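# Unwrap a straw and insert it into a lidded cup

## Task

Pull the straw free of its paper sleeve, then pass it through the opening in the cup's lid until its end reaches the bottom of the cup. Leave the sleeve lying on the table. The cup is not fixed in place, and it has to finish standing upright.

## Robot and tools

Robot: two arms, left_arm and right_arm, each ending in a five-finger hand (right_arm a right hand, left_arm its mirror image, a left hand). In the scene frame the origin sits on the table top halfway between the two arm bases, z points up, and the table surface is z = 0. The arms face each other across the table. left_arm's base is on the +y side, near (+0.036, +0.519, 0) m, and right_arm's is near (+0.021, -0.535, 0) m. The words left and right do not match image sides.

Hand point: each arm is steered by a point fixed to its palm, about 0.05 m in front of it and 0.15 m out from the wrist flange. Its +z runs along the straight fingers, +y points out of the palm, and +x runs across the palm away from the thumb on the right hand, toward the thumb on the left hand. Straight fingertips lie about 0.06 to 0.07 m beyond the point along +z, and 0.06 m toward -y. A wrist bracket on the little-finger side can strike things. With level fingers the wrist may hang below the point and reach the table first.

The 28-number row (used by execute_actions and move): every value lies in [-1, 1], and all 28 are always sent, even when one arm is idle. Order: left_arm dx, dy, dz, rx, ry, rz; left hand little, ring, middle, index, thumb_bend, thumb_turn, force_limit, speed; then the same 14 for right_arm and its hand. dx..rz are an offset, not a pose. They count from that arm's Hand target at the start of the call, along that Hand target's own axes, with 1.0 = 0.6 m or 180 degrees, and rx, ry, rz form one rotation vector. Sending all six as 0 asks for the current Hand target again. Calling the same offset twice moves the arm twice. Finger values are absolute targets: +1 open/straight, -1 closed/curled. For thumb_turn, -1 puts the thumb in front of the palm, facing the fingers, and +1 puts it beside the palm. force_limit maps -1..+1 to roughly 0..10 N at the fingertip (0..15 N for the two thumb motors). speed maps -1 to nearly stopped and +0.48 or more to full speed. A hand has no 'no change' value: to keep it as is, repeat the last eight numbers sent to it. If none has been sent yet, use its hand_measured plus hand_force_limit and hand_speed. For a soft grip, close with speed -0.94 or lower. The hand wraps objects about 0.035 to 0.065 m thick with the thumb turned in, and handles down to about 0.025 m.

execute_actions: actions is a list of actions. Each action is a table of up to 15 rows, one per 1/30 s step, and every row is an offset from the action's start pose, not from the previous row. A short table repeats its last row. cameras picks images (e.g. ["all"], [] or names); images come by default only with an empty actions list.

move: target is one 28-number row or a list of up to 15 rows, each an offset from the same starting Hand targets. It drives each hand point in a straight line toward it. speed: top speed in m/s (0.002 to 3.6, default 0.25), either one number or one per target. blend (m) rounds corners in a list; 0 stops at each target. stop_force (N, 3 to 120) ends an arm's path when its wrist sensor feels that much push against the motion; it is unreliable while the hand turns, cannot be used with blocking=false, and should be left out when pulling away from a contact. zero (default true) re-zeroes the sensor before the move. blocking=false returns after about 0.5 s while the move keeps running. Moves do not avoid obstacles or the other arm. Keep paths away from an arm's own base.

wait: seconds 0 to 10, arms hold their last command. stop: brakes a running move. zoom_image: camera (cam_low, cam_left_wrist, cam_right_wrist) and region [x0, y0, x1, y1] in pixels of the newest image, at most 504 by 504. show_instructions: shows the reference pages. zero_wrist_force: arm = left_arm or right_arm, re-zeroes its wrist sensor. finished_scene: scene = the current scene number; ends it for good.

Results: end_effector_position (m), end_effector_quat_wxyz and velocities in the scene frame; Hand target (the last commanded pose, the base for the next offsets, often slightly ahead of the actual hand point); joint positions and torques; Wrist force and Wrist torque in the hand's own axes, plus the peak since the last report; hand_measured, hand_stopped_by (moving, target, force, stalled, fault) and hand_load_n, all in the finger-number order. A falling hand_load_n can mean a lost grip. A move result adds a 'move:' line such as done, off_target, moving, held or fault, with limits like paced or held. MOTOR HOT warns of heating. Cameras: cam_low (fixed), cam_left_wrist and cam_right_wrist, all 672x504.

Avoid: letting the cup tip or anything leave the table; dropping or flinging the straw; slamming into the table, cup or other arm; pushing beyond firm contact, since the arms are stiff and about 150 N or a wrist torque overload stops the arm for 10 s; the hands touching or gripping each other; squeezing fingers too hard; and long stretched-out holds that overheat the motors.

Each tool is called after ">>>" by a JSON object that holds its "fn" and its "kwargs".

Reference images:

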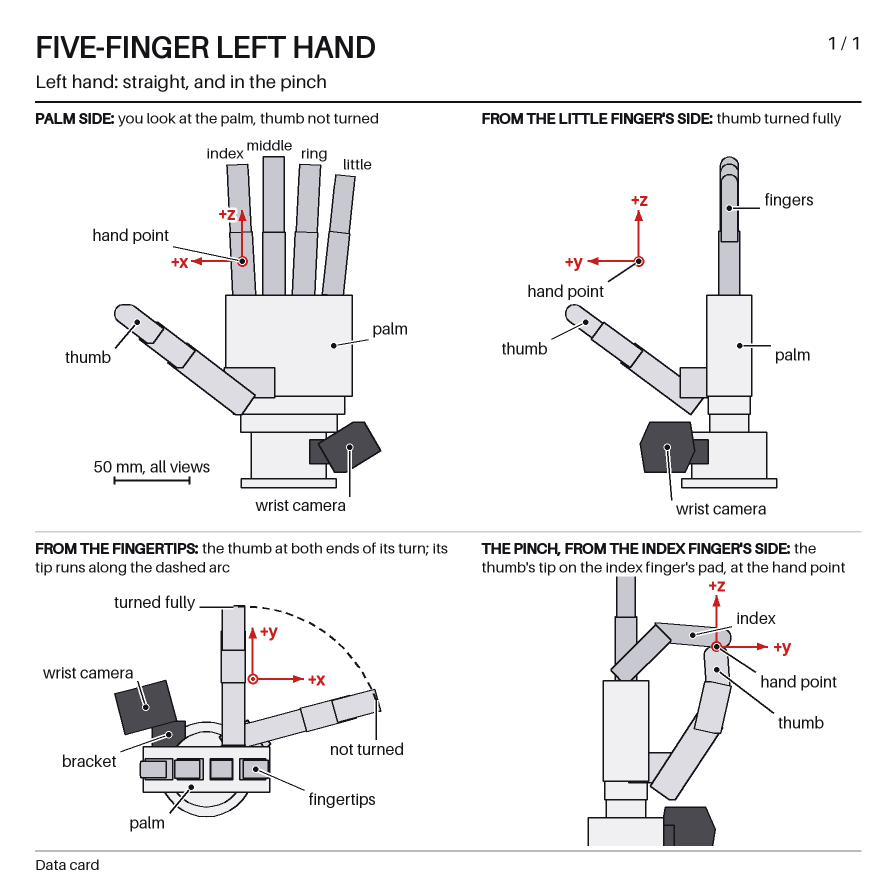

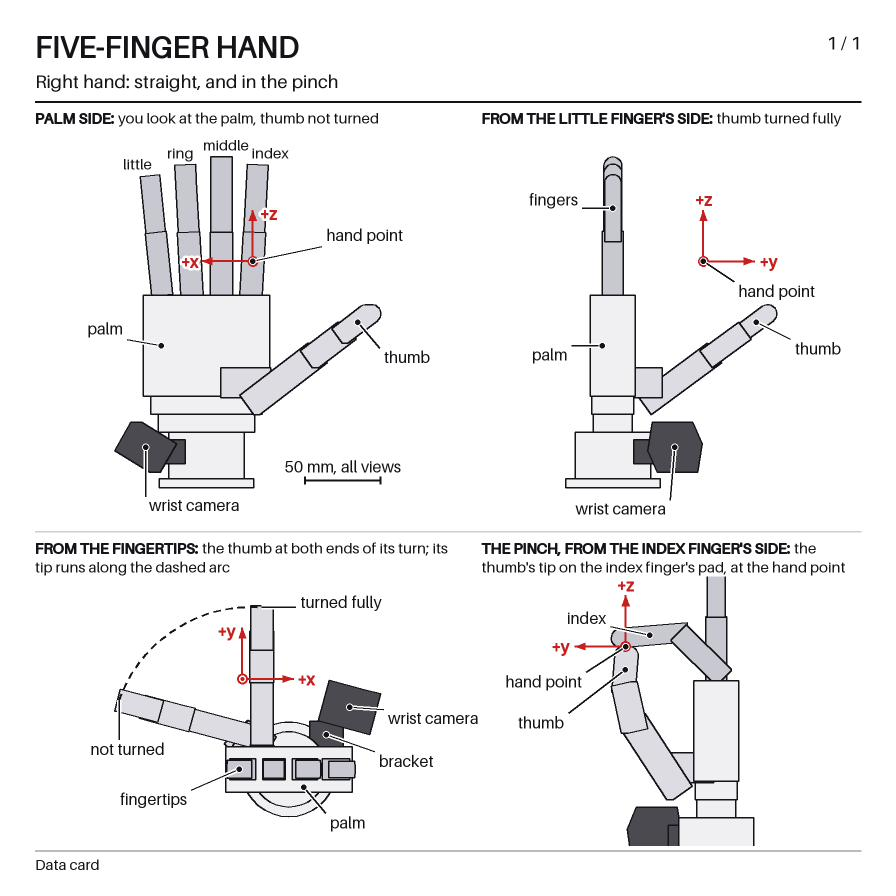

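## Session

>>> {"fn": "execute_actions", "kwargs": {"actions": []}}

Scene clock: 0.00 s.
left_arm: end_effector_position=(+0.4715, +0.4389, +0.2037) hand_measured=(+1.000, +1.000, +1.000, +1.000, +1.000, +1.000) hand_load_n=(+0.0, +0.0, +0.0, +0.0, +0.0, +0.0) hand_stopped_by=(target, target, target, target, target, target) hand_force_limit=0.00 hand_speed=-0.80 end_effector_quat_wxyz=(-0.350, +0.717, +0.499, -0.339) | right_arm: end_effector_position=(+0.1880, +0.0517, +0.1161) hand_measured=(+1.000, +1.000, +1.000, +1.000, +1.000, +1.000) hand_load_n=(+0.0, +0.0, +0.0, +0.0, -0.5, +0.0) hand_stopped_by=(target, target, target, target, target, target) hand_force_limit=0.00 hand_speed=-0.80 end_effector_quat_wxyz=(-0.086, +0.984, -0.034, -0.153)
Joint positions: left_arm=[4.698 -2.359 -1.194 0.973 -1.733 0.263] | right_arm=[-0.583 -0.576 0.695 1.485 1.219 -3.713]
Joint velocities: within noise
Joint torques (N m): no reading
Wrist force (N): no reading
Wrist torque (N m): no reading
Wrist force, peak (N): no reading
Hand target: left_arm +0.4715, +0.4389, +0.2037; -0.350, +0.717, +0.499, -0.339 | right_arm +0.1880, +0.0517, +0.1161; -0.086, +0.984, -0.034, -0.153

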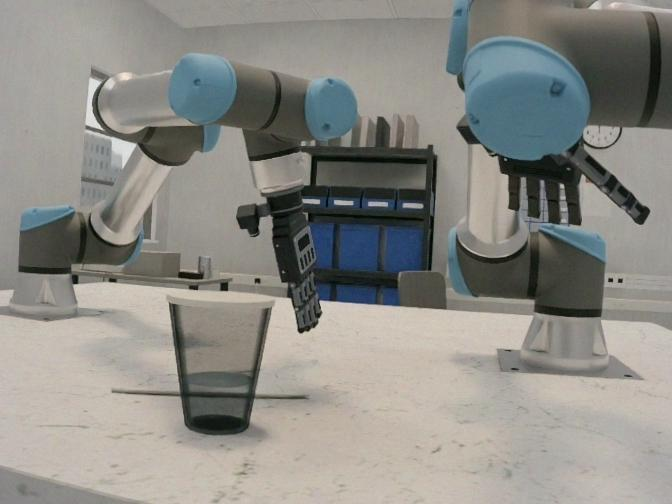

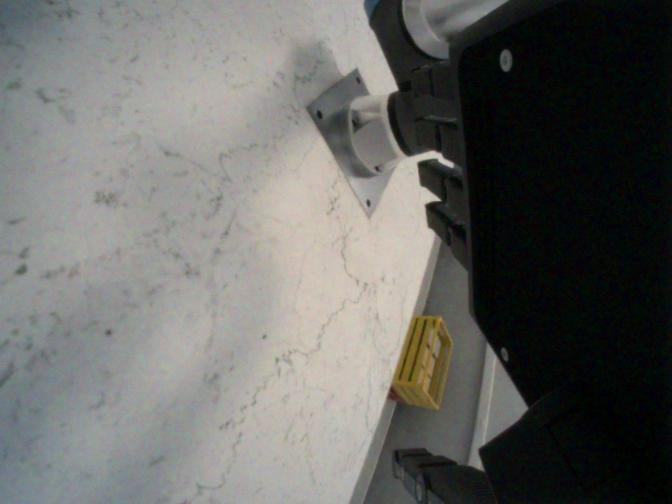

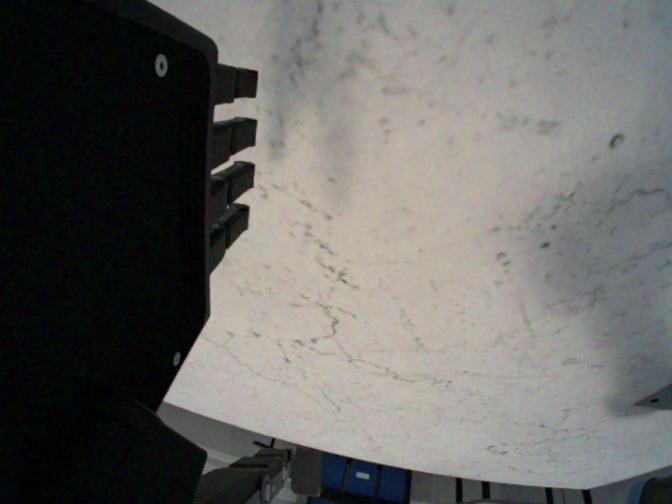

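>>> {"fn": "zoom_image", "kwargs": {"camera": "cam_low", "region": [90, 270, 340, 450]}}

Scaled by 2.016 from the camera's 672x504 image, which has a finer 960x720 frame.

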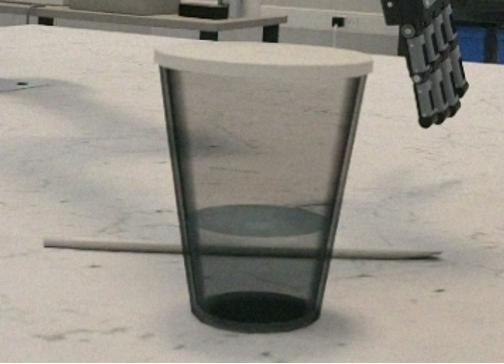

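>>> {"fn": "move", "kwargs": {"target": [-0.329,0.044,0.06,0.034,0.639,0.44,-1,-1,-0.1,-0.1,0.4,-1,-0.6,0.3,0.475,0.008,-0.235,0.254,0.258,0.266,-1,-1,-0.1,-0.1,0.4,-1,-0.6,0.3], "speed": 0.4, "cameras": ["all"]}}

Scene clock: 61.10 s.
left_arm: end_effector_position=(+0.4002, +0.2502, +0.1896) hand_measured=(-1.000, -1.000, -0.100, -0.100, +0.400, -1.000) hand_load_n=(+0.0, +0.0, +0.0, +0.0, +0.0, +0.0) hand_stopped_by=(target, target, target, target, target, target) hand_force_limit=-0.60 hand_speed=0.30 end_effector_quat_wxyz=(-0.355, +0.759, -0.494, +0.231) end_effector_velocity=(+0.001, -0.001, +0.000) end_effector_angular_velocity=(+0.001, -0.002, -0.004) | right_arm: end_effector_position=(+0.5001, +0.0101, +0.1600) hand_measured=(-1.000, -1.000, -0.100, -0.100, +0.400, -1.000) hand_load_n=(+0.0, +0.0, +0.0, +0.0, +0.0, +0.0) hand_stopped_by=(target, target, target, target, target, target) hand_force_limit=-0.60 hand_speed=0.30 end_effector_quat_wxyz=(+0.355, -0.761, +0.492, -0.229)
Joint positions: left_arm=[4.109 -1.713 -1.776 2.484 -2.278 2.347] | right_arm=[-0.843 -0.974 1.158 0.531 1.764 -2.977]
Joint velocities: left_arm=[0 0 0.001 0.004 0.001 0.006] | right_arm=[within noise]
Joint torques (N m): left_arm=[-6.87 29.05 25.77 -0.31 0.2 1.56] | right_arm=[7.87 -40.82 -29.3 -0.18 0.54 -0.38]
Wrist force (N): left_arm=[0.3 -0.2 0.0] | right_arm=[-0.1 1.1 -0.7]
Wrist torque (N m): left_arm=[-0.04 -0.01 0.01] | right_arm=[0.15 -0.07 0.20]
Wrist force, peak (N): left_arm=[0.9 -0.4 -0.5] | right_arm=[0.0 1.4 0.5]
Hand target: left_arm +0.4002, +0.2501, +0.1896; -0.355, +0.759, -0.494, +0.231 | right_arm +0.5002, +0.0102, +0.1601; -0.355, +0.761, -0.492, +0.229
Off the commanded pose: left_arm 0.000 m, 0 deg | right_arm 0.000 m, 0 deg.
move: done
camera_calibration:
cam_left_wrist: T_world_to_cam=[[0.661474, 0.0386769, 0.74897, -0.41524], [-0.070922, -0.990968, 0.113811, 0.267096], [0.746607, -0.128401, -0.652757, -0.0292079], [0, 0, 0, 1]] pos_world=[0.31542, 0.276993, 0.261538]
cam_right_wrist: T_world_to_cam=[[-0.503522, -0.44953, -0.737827, 0.377622], [-0.768537, 0.623209, 0.144781, 0.367009], [0.394737, 0.639948, -0.65928, 0.0150852], [0, 0, 0, 1]] pos_world=[0.466246, -0.0686242, 0.235429]

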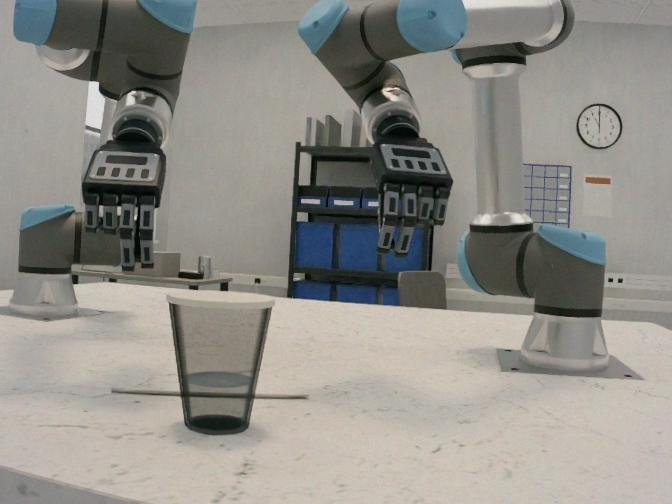

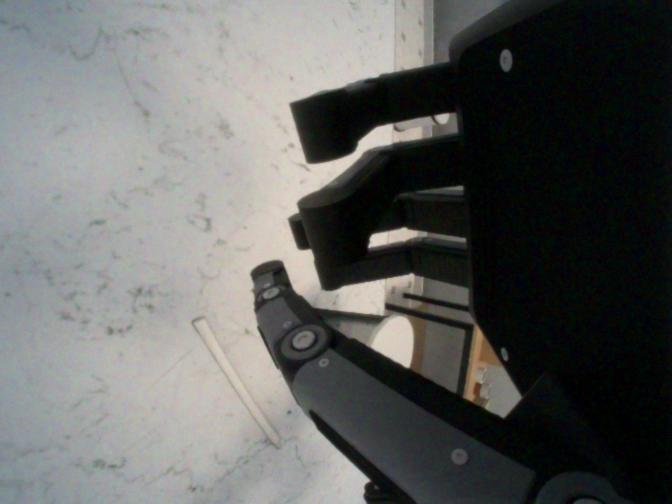

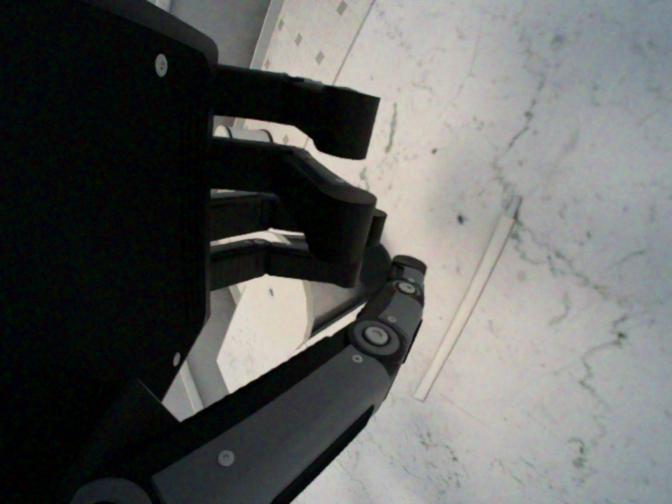

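>>> {"fn": "zoom_image", "kwargs": {"camera": "cam_right_wrist", "region": [390, 180, 560, 410]}}

>>> {"fn": "zoom_image", "kwargs": {"camera": "cam_left_wrist", "region": [170, 290, 310, 460]}}

>>> {"fn": "zoom_image", "kwargs": {"camera": "cam_right_wrist", "region": [210, 210, 350, 380]}}

>>> {"fn": "zoom_image", "kwargs": {"camera": "cam_left_wrist", "region": [340, 280, 440, 380]}}

Scaled by 2.191 from the camera's 672x504 image, which has a finer 960x720 frame.

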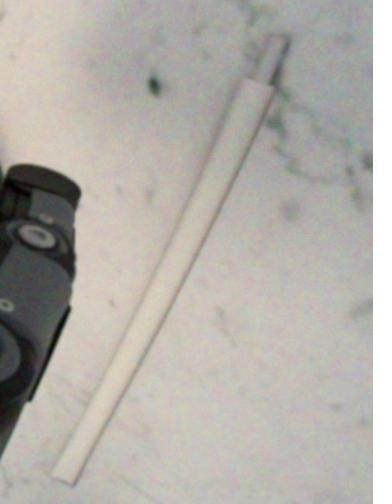

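Scaled by 2.965 from the camera's 672x504 image, which has a finer 960x720 frame.

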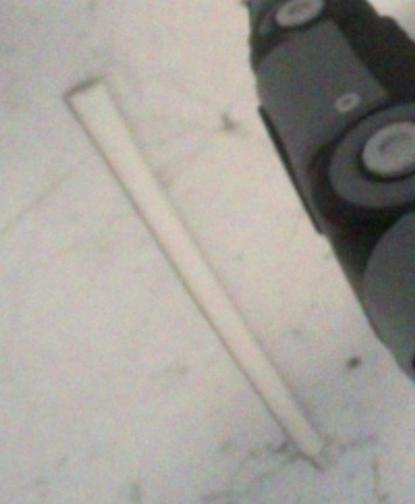

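Scaled by 2.965 from the camera's 672x504 image, which has a finer 960x720 frame.

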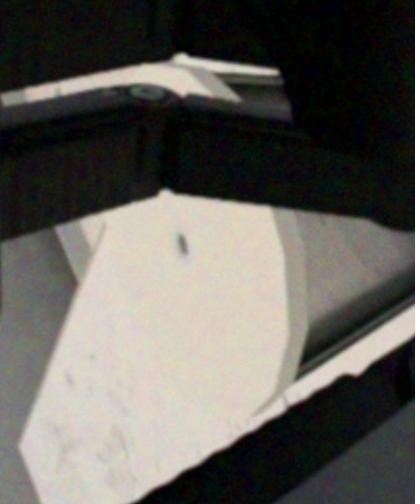

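Scaled by 5.040 from the camera's 672x504 image, which has a finer 960x720 frame.

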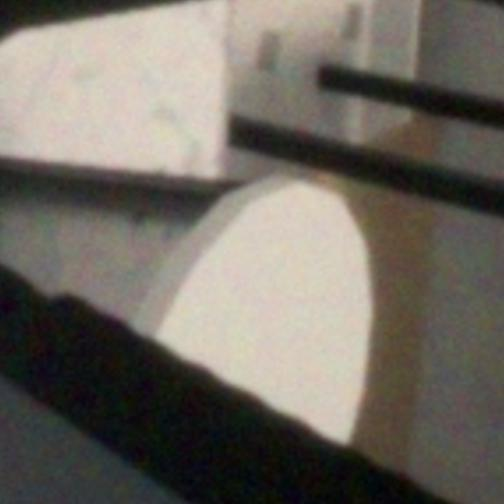

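>>> {"fn": "move", "kwargs": {"target": [0.1613,0.198,0.139,0.0833,0,0,-1,-1,0,0,0.3,-1,-0.6,0.3,0.041,0.150,0.1195,0.0833,0,0,-1,-1,1,0,0.3,-1,-0.6,0.3], "speed": 0.3, "cameras": ["all"]}}

Scene clock: 101.03 s.
left_arm: end_effector_position=(+0.4281, +0.1567, +0.0449) hand_measured=(-1.000, -1.000, +0.000, +0.000, +0.300, -1.000) hand_load_n=(+0.0, +0.0, +0.0, +0.0, +0.0, +0.0) hand_stopped_by=(target, target, target, target, target, target) hand_force_limit=-0.60 hand_speed=0.30 end_effector_quat_wxyz=(-0.451, +0.706, -0.460, +0.293) | right_arm: end_effector_position=(+0.5077, -0.0134, +0.0452) hand_measured=(-1.000, -1.000, +1.000, +0.000, +0.300, -1.000) hand_load_n=(+0.0, +0.0, +0.0, +0.0, +0.0, +0.0) hand_stopped_by=(target, target, target, target, target, target) hand_force_limit=-0.60 hand_speed=0.30 end_effector_quat_wxyz=(+0.451, -0.709, +0.458, -0.291)
Joint positions: left_arm=[3.864 -2.14 -1.726 2.886 -2.609 2.232] | right_arm=[-0.865 -1.015 1.635 -0.173 1.78 -3.043]
Joint torques (N m): left_arm=[-7.17 26.83 11.71 -0.37 -3.58 0.35] | right_arm=[10.9 -48.11 -3.15 -2.17 -0.32 1.66]
Wrist force (N): left_arm=[0.6 -0.2 -0.4] | right_arm=[0.3 1.4 -1.0]
Wrist torque (N m): left_arm=[-0.01 -0.09 -0.05] | right_arm=[0.13 -0.09 0.17]
Wrist force, peak (N): left_arm=[-0.7 -2.1 -1.1] | right_arm=[0.4 3.8 -0.5]
Hand target: left_arm +0.4281, +0.1566, +0.0449; -0.451, +0.706, -0.460, +0.293 | right_arm +0.5076, -0.0135, +0.0451; -0.451, +0.709, -0.458, +0.291
Off the commanded pose: left_arm 0.000 m, 0 deg | right_arm 0.000 m, 0 deg.
move: done
camera_calibration:
cam_left_wrist: T_world_to_cam=[[0.465097, -0.0483044, 0.883941, -0.230127], [-0.083817, -0.996427, -0.01035, 0.204841], [0.881283, -0.0692755, -0.467484, -0.231715], [0, 0, 0, 1]] pos_world=[0.328407, 0.176941, 0.097216]
cam_right_wrist: T_world_to_cam=[[-0.30917, -0.361745, -0.87952, 0.194975], [-0.788862, 0.614072, 0.0247353, 0.419708], [0.53114, 0.701467, -0.47522, -0.125357], [0, 0, 0, 1]] pos_world=[0.457955, -0.0992655, 0.101531]

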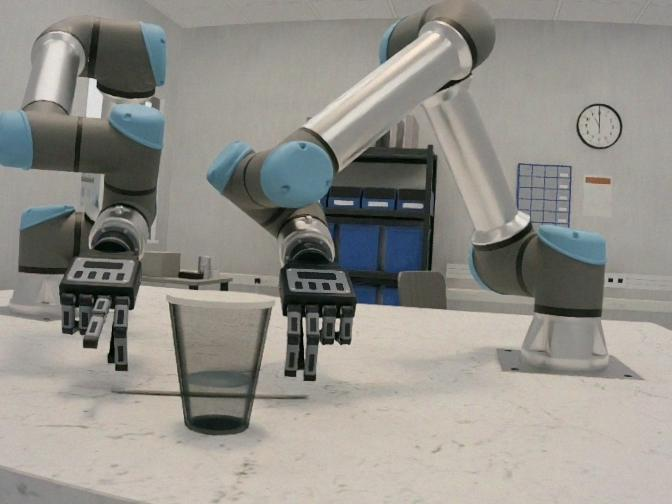

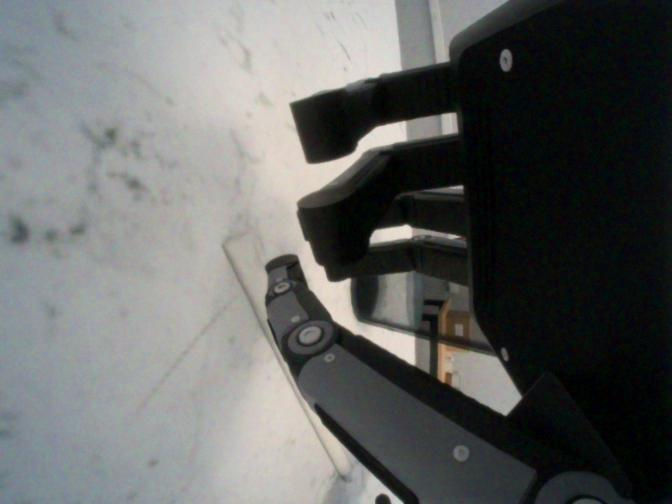

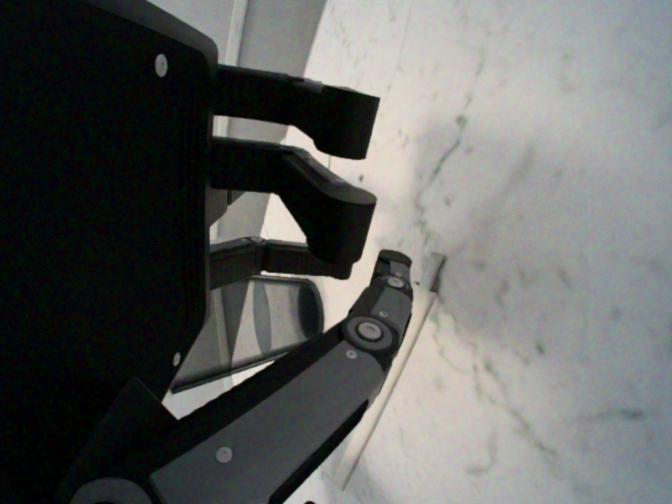

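>>> {"fn": "move", "kwargs": {"target": [-0.008,0.041,0.019,0,0,0,-1,-1,0,0,0.3,-1,-0.6,0.3,0,0.0408,0.019,0,0,0,-1,-1,1,0,0.3,-1,-0.6,0.3], "speed": 0.05, "stop_force": 5, "cameras": ["all"]}}

>>> {"fn": "zoom_image", "kwargs": {"camera": "cam_right_wrist", "region": [310, 180, 470, 340]}}

>>> {"fn": "zoom_image", "kwargs": {"camera": "cam_left_wrist", "region": [210, 180, 370, 340]}}

>>> {"fn": "zoom_image", "kwargs": {"camera": "cam_low", "region": [70, 320, 370, 420]}}

Scene clock: 109.13 s.
left_arm: end_effector_position=(+0.4262, +0.1608, +0.0193) hand_measured=(-1.000, -1.000, +0.000, +0.000, +0.300, -1.000) hand_load_n=(+0.0, +0.0, -0.5, +0.0, +0.0, +0.0) hand_stopped_by=(target, target, target, target, target, target) hand_force_limit=-0.60 hand_speed=0.30 end_effector_quat_wxyz=(-0.451, +0.706, -0.460, +0.293) | right_arm: end_effector_position=(+0.5076, -0.0135, +0.0181) hand_measured=(-1.000, -1.000, +1.000, +0.000, +0.300, -1.000) hand_load_n=(+0.0, +0.0, +0.0, +0.0, +0.0, +0.0) hand_stopped_by=(target, target, target, target, target, target) hand_force_limit=-0.60 hand_speed=0.30 end_effector_quat_wxyz=(+0.451, -0.709, +0.458, -0.291)
Joint positions: left_arm=[3.867 -2.173 -1.755 2.952 -2.608 2.237] | right_arm=[-0.865 -0.976 1.655 -0.231 1.78 -3.043]
Joint torques (N m): left_arm=[-6.63 27.19 24.23 -0.42 -3.11 -1.4] | right_arm=[9.29 -52.55 -28.48 -1.48 1.57 1.21]
Wrist force (N): left_arm=[-0.5 -3.0 -1.9] | right_arm=[0.0 1.3 -0.9]
Wrist torque (N m): left_arm=[0.11 0.07 -0.08] | right_arm=[0.13 -0.06 0.14]
Wrist force, peak (N): left_arm=[3.7 -36.9 -17.7] | right_arm=[0.3 1.5 -1.2]
Hand target: left_arm +0.4262, +0.1608, +0.0193; -0.451, +0.706, -0.460, +0.293 (not the last commanded pose) | right_arm +0.5076, -0.0135, +0.0181; -0.451, +0.709, -0.458, +0.291
Off the commanded pose: left_arm 0.002 m, 0 deg | right_arm 0.000 m, 0 deg.
move: contact (left_arm)
camera_calibration:
cam_left_wrist: T_world_to_cam=[[0.464942, -0.0483334, 0.884021, -0.206413], [-0.083747, -0.996432, -0.0104335, 0.208495], [0.881371, -0.0691831, -0.467332, -0.241869], [0, 0, 0, 1]] pos_world=[0.326608, 0.181041, 0.0716158]
cam_right_wrist: T_world_to_cam=[[-0.309269, -0.361938, -0.879405, 0.17106], [-0.788881, 0.614049, 0.0247081, 0.42029], [0.531055, 0.701387, -0.475433, -0.138013], [0, 0, 0, 1]] pos_world=[0.457755, -0.0993654, 0.0744306]

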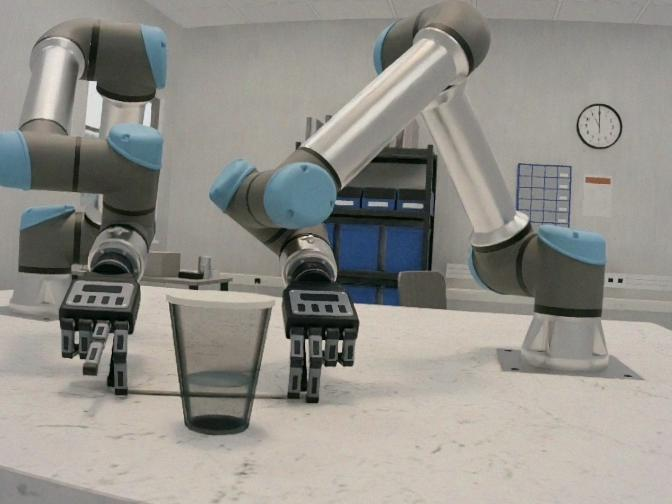

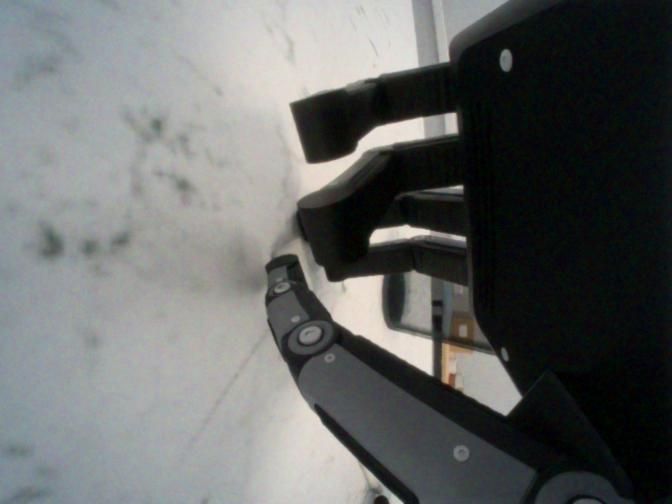

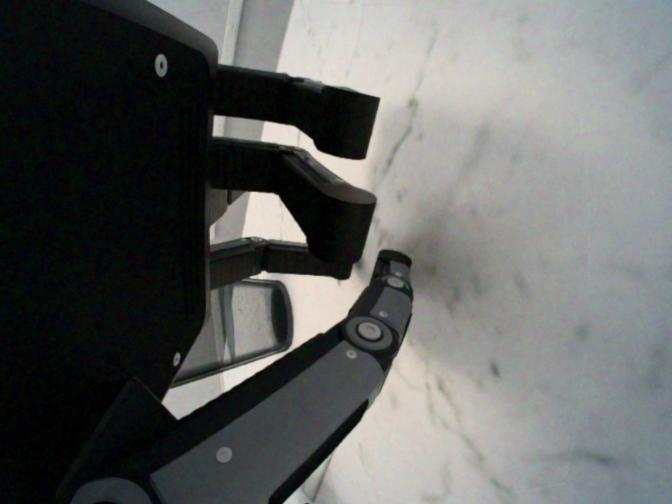

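Scaled by 3.150 from the camera's 672x504 image, which has a finer 960x720 frame.

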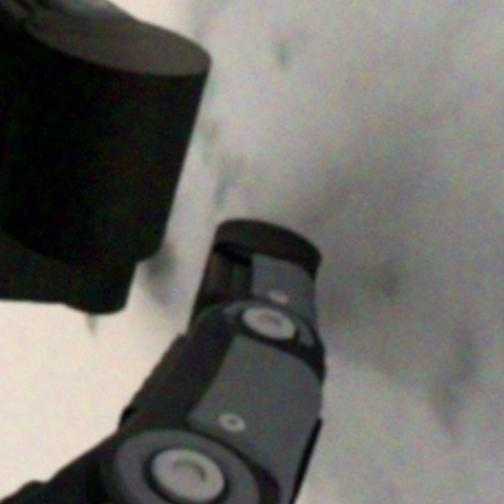

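Scaled by 3.150 from the camera's 672x504 image, which has a finer 960x720 frame.

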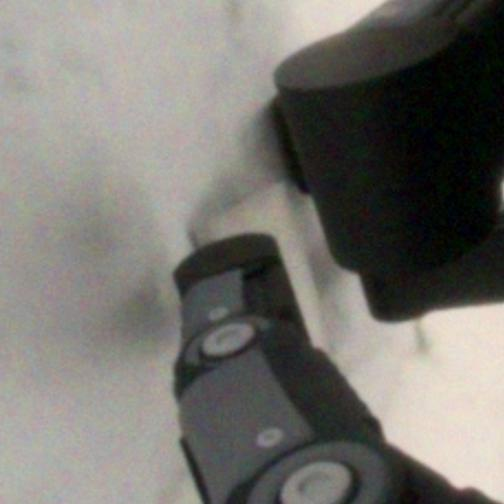

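Scaled by 1.680 from the camera's 672x504 image, which has a finer 960x720 frame.

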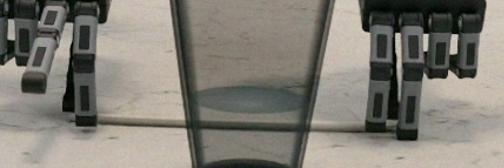

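>>> {"fn": "move", "kwargs": {"target": [0,0.003,0.0014,0,0,0,-1,-1,-0.15,-0.15,0.3,-1,-0.6,-0.6,0,0.0068,0.003,0,0,0,-1,-1,1,-0.15,0.3,-1,-0.6,-0.6], "speed": 0.01, "stop_force": 4, "cameras": ["all"]}}

>>> {"fn": "zoom_image", "kwargs": {"camera": "cam_right_wrist", "region": [310, 180, 470, 340]}}

>>> {"fn": "zoom_image", "kwargs": {"camera": "cam_left_wrist", "region": [210, 180, 370, 340]}}

>>> {"fn": "zoom_image", "kwargs": {"camera": "cam_low", "region": [80, 340, 180, 420]}}

Scene clock: 116.30 s.
left_arm: end_effector_position=(+0.4263, +0.1608, +0.0177) hand_measured=(-1.000, -1.000, -0.150, -0.150, +0.300, -1.000) hand_load_n=(+0.0, +0.0, -0.5, +0.0, +0.0, +0.0) hand_stopped_by=(target, target, target, target, target, target) hand_force_limit=-0.60 hand_speed=-0.60 end_effector_quat_wxyz=(-0.451, +0.706, -0.460, +0.293) | right_arm: end_effector_position=(+0.5075, -0.0135, +0.0140) hand_measured=(-1.000, -1.000, +1.000, -0.150, +0.300, -1.000) hand_load_n=(+0.0, +0.0, +0.0, +0.0, -0.5, -0.5) hand_stopped_by=(target, target, target, target, target, target) hand_force_limit=-0.60 hand_speed=-0.60 end_effector_quat_wxyz=(+0.451, -0.709, +0.458, -0.291)
Joint positions: left_arm=[3.867 -2.176 -1.756 2.955 -2.608 2.237] | right_arm=[-0.865 -0.97 1.658 -0.24 1.78 -3.043]
Joint torques (N m): left_arm=[-6.14 40.72 18.01 -3.84 -1.17 -1.14] | right_arm=[4.48 -50.48 -28.64 1.51 0.97 -0.33]
Wrist force (N): left_arm=[0.2 -8.2 -2.2] | right_arm=[0.2 -1.5 -4.1]
Wrist torque (N m): left_arm=[0.03 0.04 0.04] | right_arm=[-0.03 -0.02 0.10]
Wrist force, peak (N): left_arm=[-0.6 -10.8 -3.6] | right_arm=[-0.4 -6.1 -8.6]
Hand target: left_arm +0.4263, +0.1608, +0.0177; -0.451, +0.706, -0.460, +0.293 | right_arm +0.5075, -0.0135, +0.0140; -0.451, +0.709, -0.458, +0.291
Off the commanded pose: left_arm 0.000 m, 0 deg | right_arm 0.000 m, 0 deg.
move: contact (left_arm, right_arm)
camera_calibration:
cam_left_wrist: T_world_to_cam=[[0.464909, -0.048242, 0.884043, -0.205006], [-0.0836978, -0.996437, -0.0103596, 0.208458], [0.881393, -0.0691763, -0.46729, -0.242629], [0, 0, 0, 1]] pos_world=[0.326608, 0.181041, 0.0700158]
cam_right_wrist: T_world_to_cam=[[-0.30925, -0.361913, -0.879422, 0.167537], [-0.788913, 0.614007, 0.0247369, 0.420397], [0.531018, 0.701438, -0.4754, -0.139895], [0, 0, 0, 1]] pos_world=[0.457755, -0.0993653, 0.0704307]

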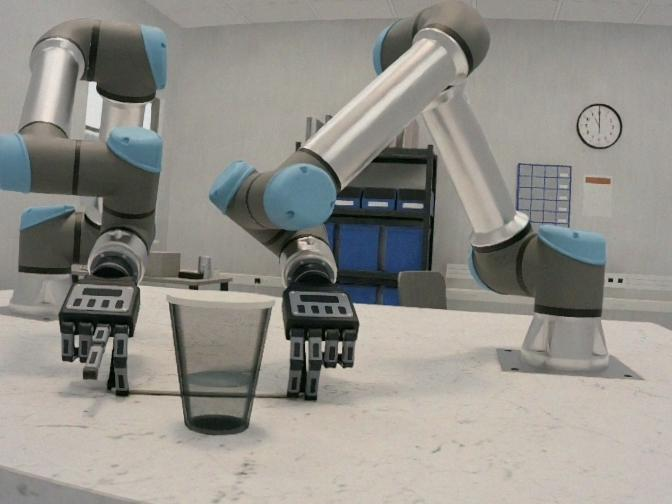

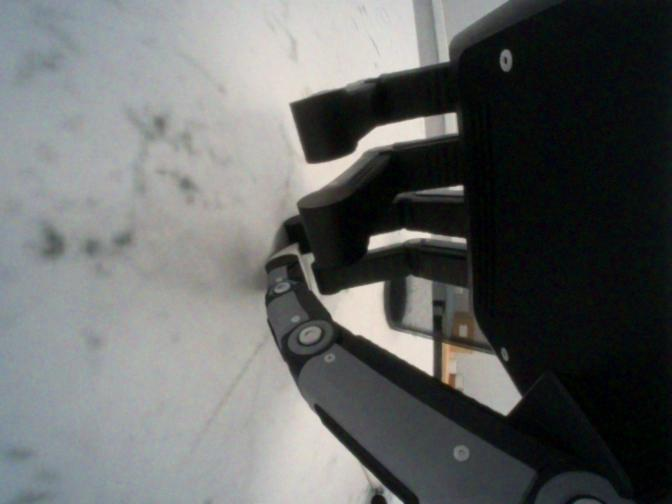

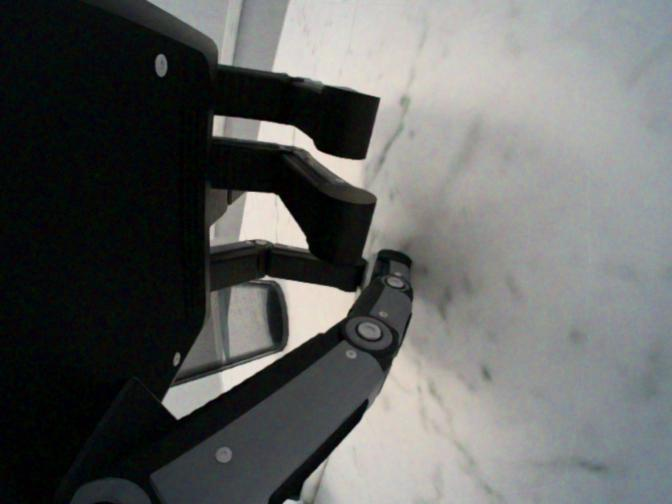

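Scaled by 3.150 from the camera's 672x504 image, which has a finer 960x720 frame.

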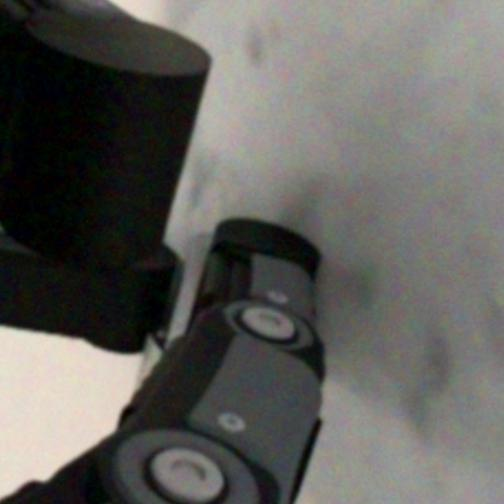

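Scaled by 3.150 from the camera's 672x504 image, which has a finer 960x720 frame.

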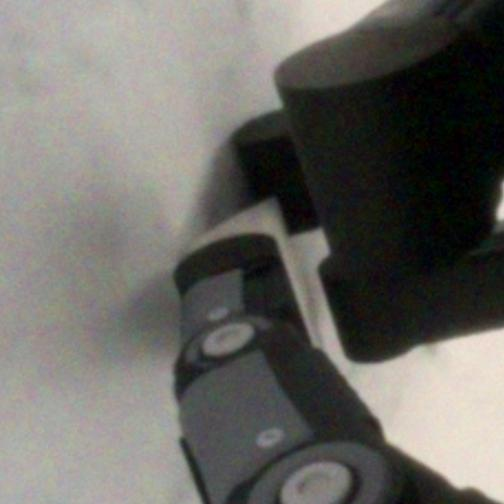

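Scaled by 5.040 from the camera's 672x504 image, which has a finer 960x720 frame.

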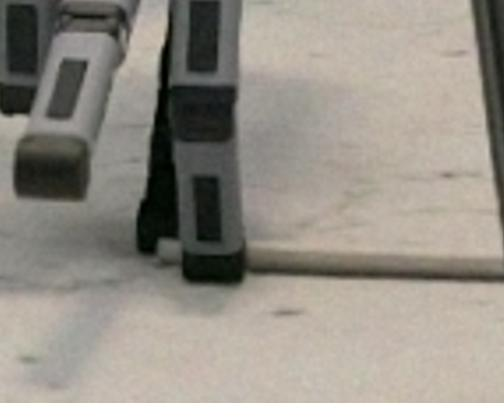

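>>> {"fn": "move", "kwargs": {"target": [0,-0.002,-0.001,0,0,0,-1,-1,-0.7,-0.7,0.3,-1,-0.5,-0.85,0,-0.002,-0.001,0,0,0,-1,-1,1,-0.7,0.3,-1,-0.2,-0.85], "speed": 0.02, "cameras": ["all"]}}

>>> {"fn": "zoom_image", "kwargs": {"camera": "cam_low", "region": [80, 340, 180, 420]}}

>>> {"fn": "zoom_image", "kwargs": {"camera": "cam_left_wrist", "region": [210, 180, 370, 340]}}

Scene clock: 120.57 s.
left_arm: end_effector_position=(+0.4262, +0.1607, +0.0191) hand_measured=(-1.000, -1.000, -0.286, -0.370, +0.300, -1.000) hand_load_n=(+0.0, +0.0, +2.0, +4.5, +2.5, +0.0) hand_stopped_by=(target, target, force, force, target, target) hand_force_limit=-0.50 hand_speed=-0.85 end_effector_quat_wxyz=(-0.451, +0.706, -0.460, +0.293) | right_arm: end_effector_position=(+0.5075, -0.0135, +0.0154) hand_measured=(-1.000, -1.000, +1.000, -0.286, +0.302, -1.000) hand_load_n=(+0.0, +0.0, +0.0, +5.0, +4.5, -0.5) hand_stopped_by=(target, target, target, force, target, target) hand_force_limit=-0.20 hand_speed=-0.85 end_effector_quat_wxyz=(+0.451, -0.709, +0.458, -0.291)
Joint positions: left_arm=[3.867 -2.173 -1.755 2.952 -2.608 2.237] | right_arm=[-0.865 -0.972 1.657 -0.237 1.78 -3.043]
Joint torques (N m): left_arm=[-5.95 39.03 24.32 -2.35 -3.02 -1.46] | right_arm=[-2.45 -46.55 -27.03 -0.13 -1.18 0.47]
Wrist force (N): left_arm=[-0.6 -0.4 -1.0] | right_arm=[0.0 1.2 -0.7]
Wrist torque (N m): left_arm=[0.06 0.08 -0.12] | right_arm=[0.12 -0.04 0.17]
Wrist force, peak (N): left_arm=[-0.4 -8.4 -3.0] | right_arm=[0.1 -2.0 -4.5]
Hand target: left_arm +0.4262, +0.1607, +0.0190; -0.451, +0.706, -0.460, +0.293 | right_arm +0.5075, -0.0135, +0.0153; -0.451, +0.709, -0.458, +0.291
Off the commanded pose: left_arm 0.000 m, 0 deg | right_arm 0.000 m, 0 deg.
move: done
camera_calibration:
cam_left_wrist: T_world_to_cam=[[0.464909, -0.048242, 0.884043, -0.206114], [-0.0836978, -0.996437, -0.0103596, 0.208363], [0.881393, -0.0691763, -0.46729, -0.24194], [0, 0, 0, 1]] pos_world=[0.326508, 0.180941, 0.0713158]
cam_right_wrist: T_world_to_cam=[[-0.30925, -0.361913, -0.879422, 0.16865], [-0.788913, 0.614007, 0.0247369, 0.420286], [0.531018, 0.701438, -0.4754, -0.139224], [0, 0, 0, 1]] pos_world=[0.457655, -0.0993653, 0.0717307]

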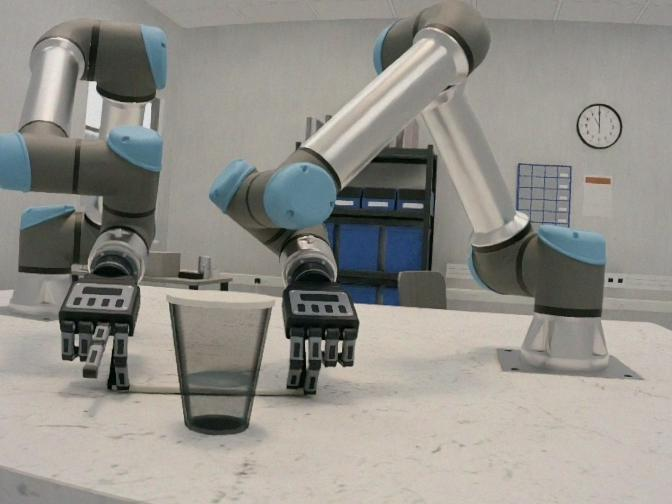

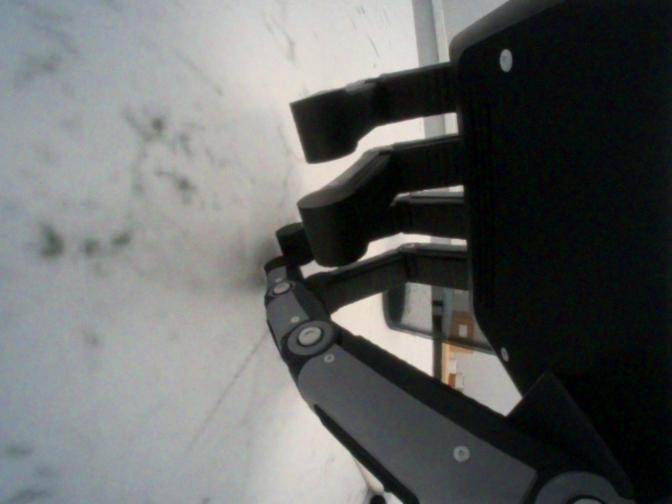

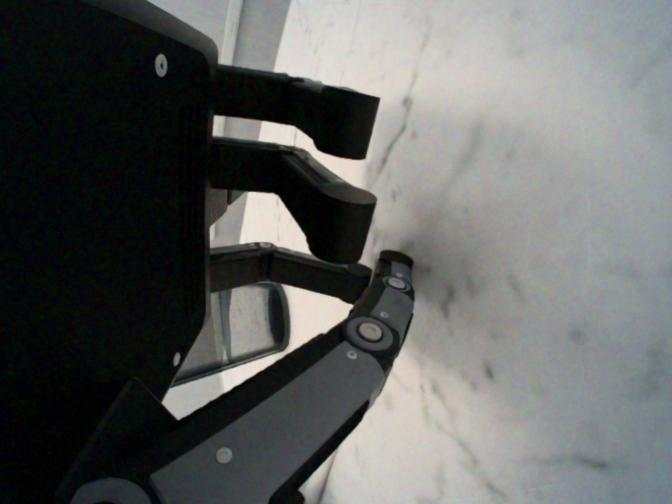

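Scaled by 5.040 from the camera's 672x504 image, which has a finer 960x720 frame.

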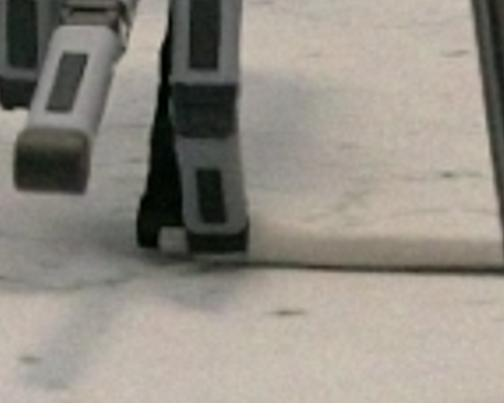

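Scaled by 3.150 from the camera's 672x504 image, which has a finer 960x720 frame.

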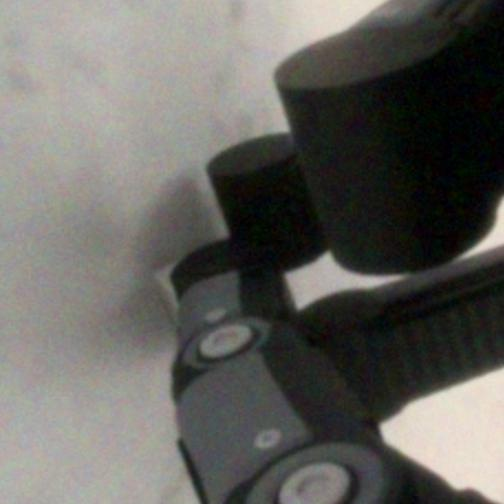

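>>> {"fn": "move", "kwargs": {"target": [0,-0.06,-0.028,0,0,0,-1,-1,-0.7,-0.7,0.3,-1,-0.5,-0.85,0,-0.06,-0.028,0,0,0,-1,-1,1,-0.7,0.3,-1,-0.2,-0.85], "speed": 0.05, "cameras": ["all"]}}

>>> {"fn": "zoom_image", "kwargs": {"camera": "cam_low", "region": [80, 300, 340, 420]}}

>>> {"fn": "zoom_image", "kwargs": {"camera": "cam_left_wrist", "region": [210, 180, 370, 340]}}

Scene clock: 125.73 s.
left_arm: end_effector_position=(+0.4263, +0.1606, +0.0589) hand_measured=(-1.000, -1.000, -0.286, -0.370, +0.300, -1.000) hand_load_n=(+0.5, +0.5, +2.0, +4.5, +3.0, +0.0) hand_stopped_by=(target, target, force, force, target, target) hand_force_limit=-0.50 hand_speed=-0.85 end_effector_quat_wxyz=(-0.451, +0.706, -0.460, +0.294) | right_arm: end_effector_position=(+0.5076, -0.0134, +0.0553) hand_measured=(-1.000, -1.000, +1.000, -0.286, +0.300, -1.000) hand_load_n=(+0.0, +0.0, +0.0, +0.0, +0.0, +0.0) hand_stopped_by=(target, target, target, force, target, target) hand_force_limit=-0.20 hand_speed=-0.85 end_effector_quat_wxyz=(+0.451, -0.709, +0.458, -0.292)
Joint positions: left_arm=[3.867 -2.109 -1.732 2.866 -2.608 2.237] | right_arm=[-0.865 -1.029 1.627 -0.152 1.78 -3.043]
Joint torques (N m): left_arm=[-6.8 26.78 4.32 -0.39 -3.69 -1.45] | right_arm=[9.03 -34.5 -4.22 -2.33 1.28 1.61]
Wrist force (N): left_arm=[-0.5 -0.1 -0.1] | right_arm=[0.1 1.6 -1.1]
Wrist torque (N m): left_arm=[0.00 0.08 -0.08] | right_arm=[0.16 -0.06 0.17]
Wrist force, peak (N): left_arm=[-0.7 -0.6 -1.1] | right_arm=[-0.2 1.9 -0.5]
Hand target: left_arm +0.4262, +0.1607, +0.0588; -0.451, +0.706, -0.460, +0.293 | right_arm +0.5075, -0.0135, +0.0551; -0.451, +0.709, -0.458, +0.291
Off the commanded pose: left_arm 0.000 m, 0 deg | right_arm 0.000 m, 0 deg.
move: done
camera_calibration:
cam_left_wrist: T_world_to_cam=[[0.464646, -0.0480425, 0.884192, -0.241317], [-0.0836923, -0.99644, -0.0101609, 0.20866], [0.881533, -0.0692789, -0.467012, -0.223496], [0, 0, 0, 1]] pos_world=[0.326609, 0.18084, 0.111116]
cam_right_wrist: T_world_to_cam=[[-0.30896, -0.36167, -0.879624, 0.203751], [-0.788935, 0.613981, 0.0246589, 0.419412], [0.531154, 0.701585, -0.47503, -0.12052], [0, 0, 0, 1]] pos_world=[0.457854, -0.0992655, 0.111631]

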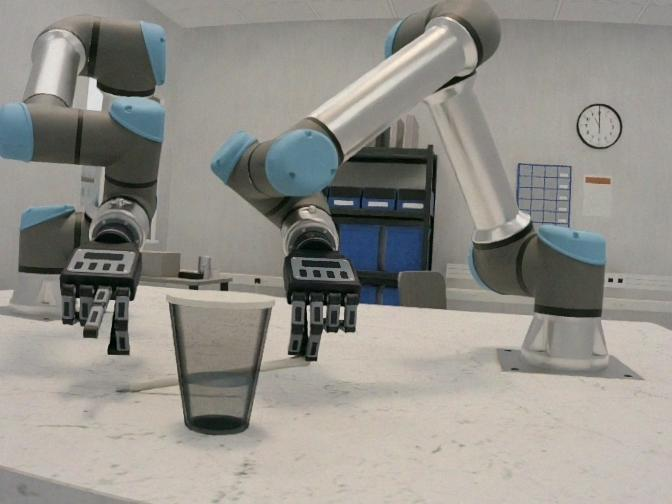

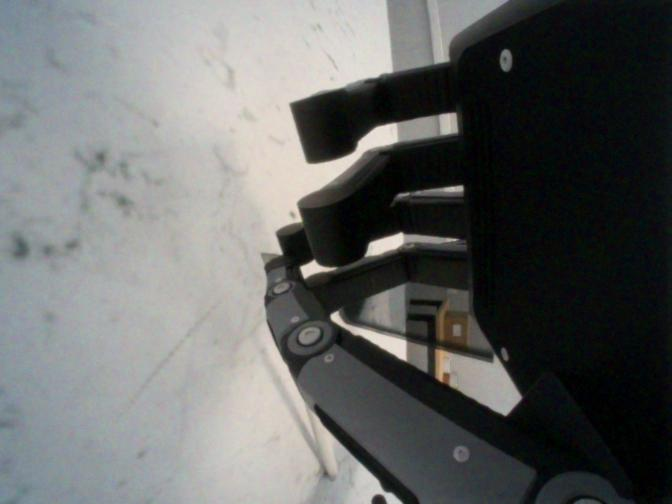

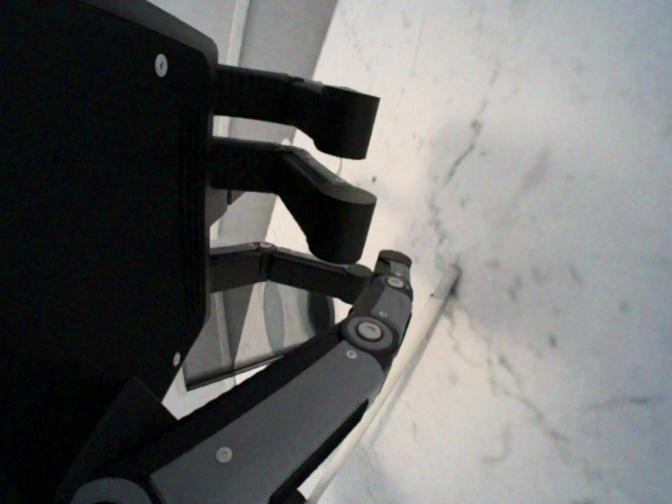

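Scaled by 1.938 from the camera's 672x504 image, which has a finer 960x720 frame.

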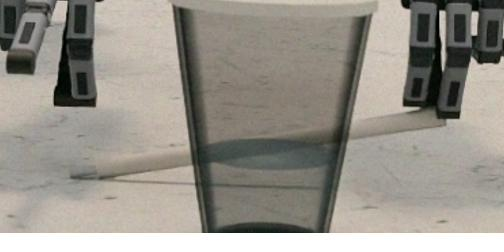

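Scaled by 3.150 from the camera's 672x504 image, which has a finer 960x720 frame.

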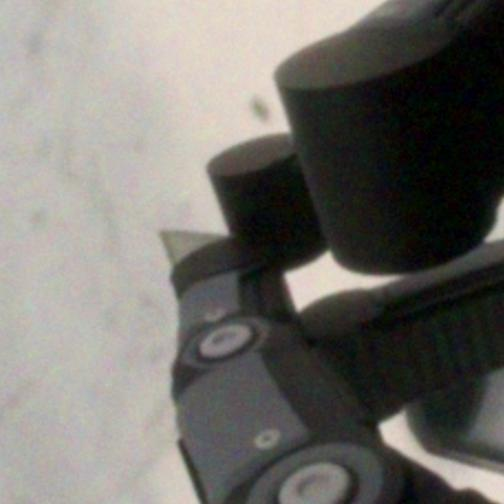

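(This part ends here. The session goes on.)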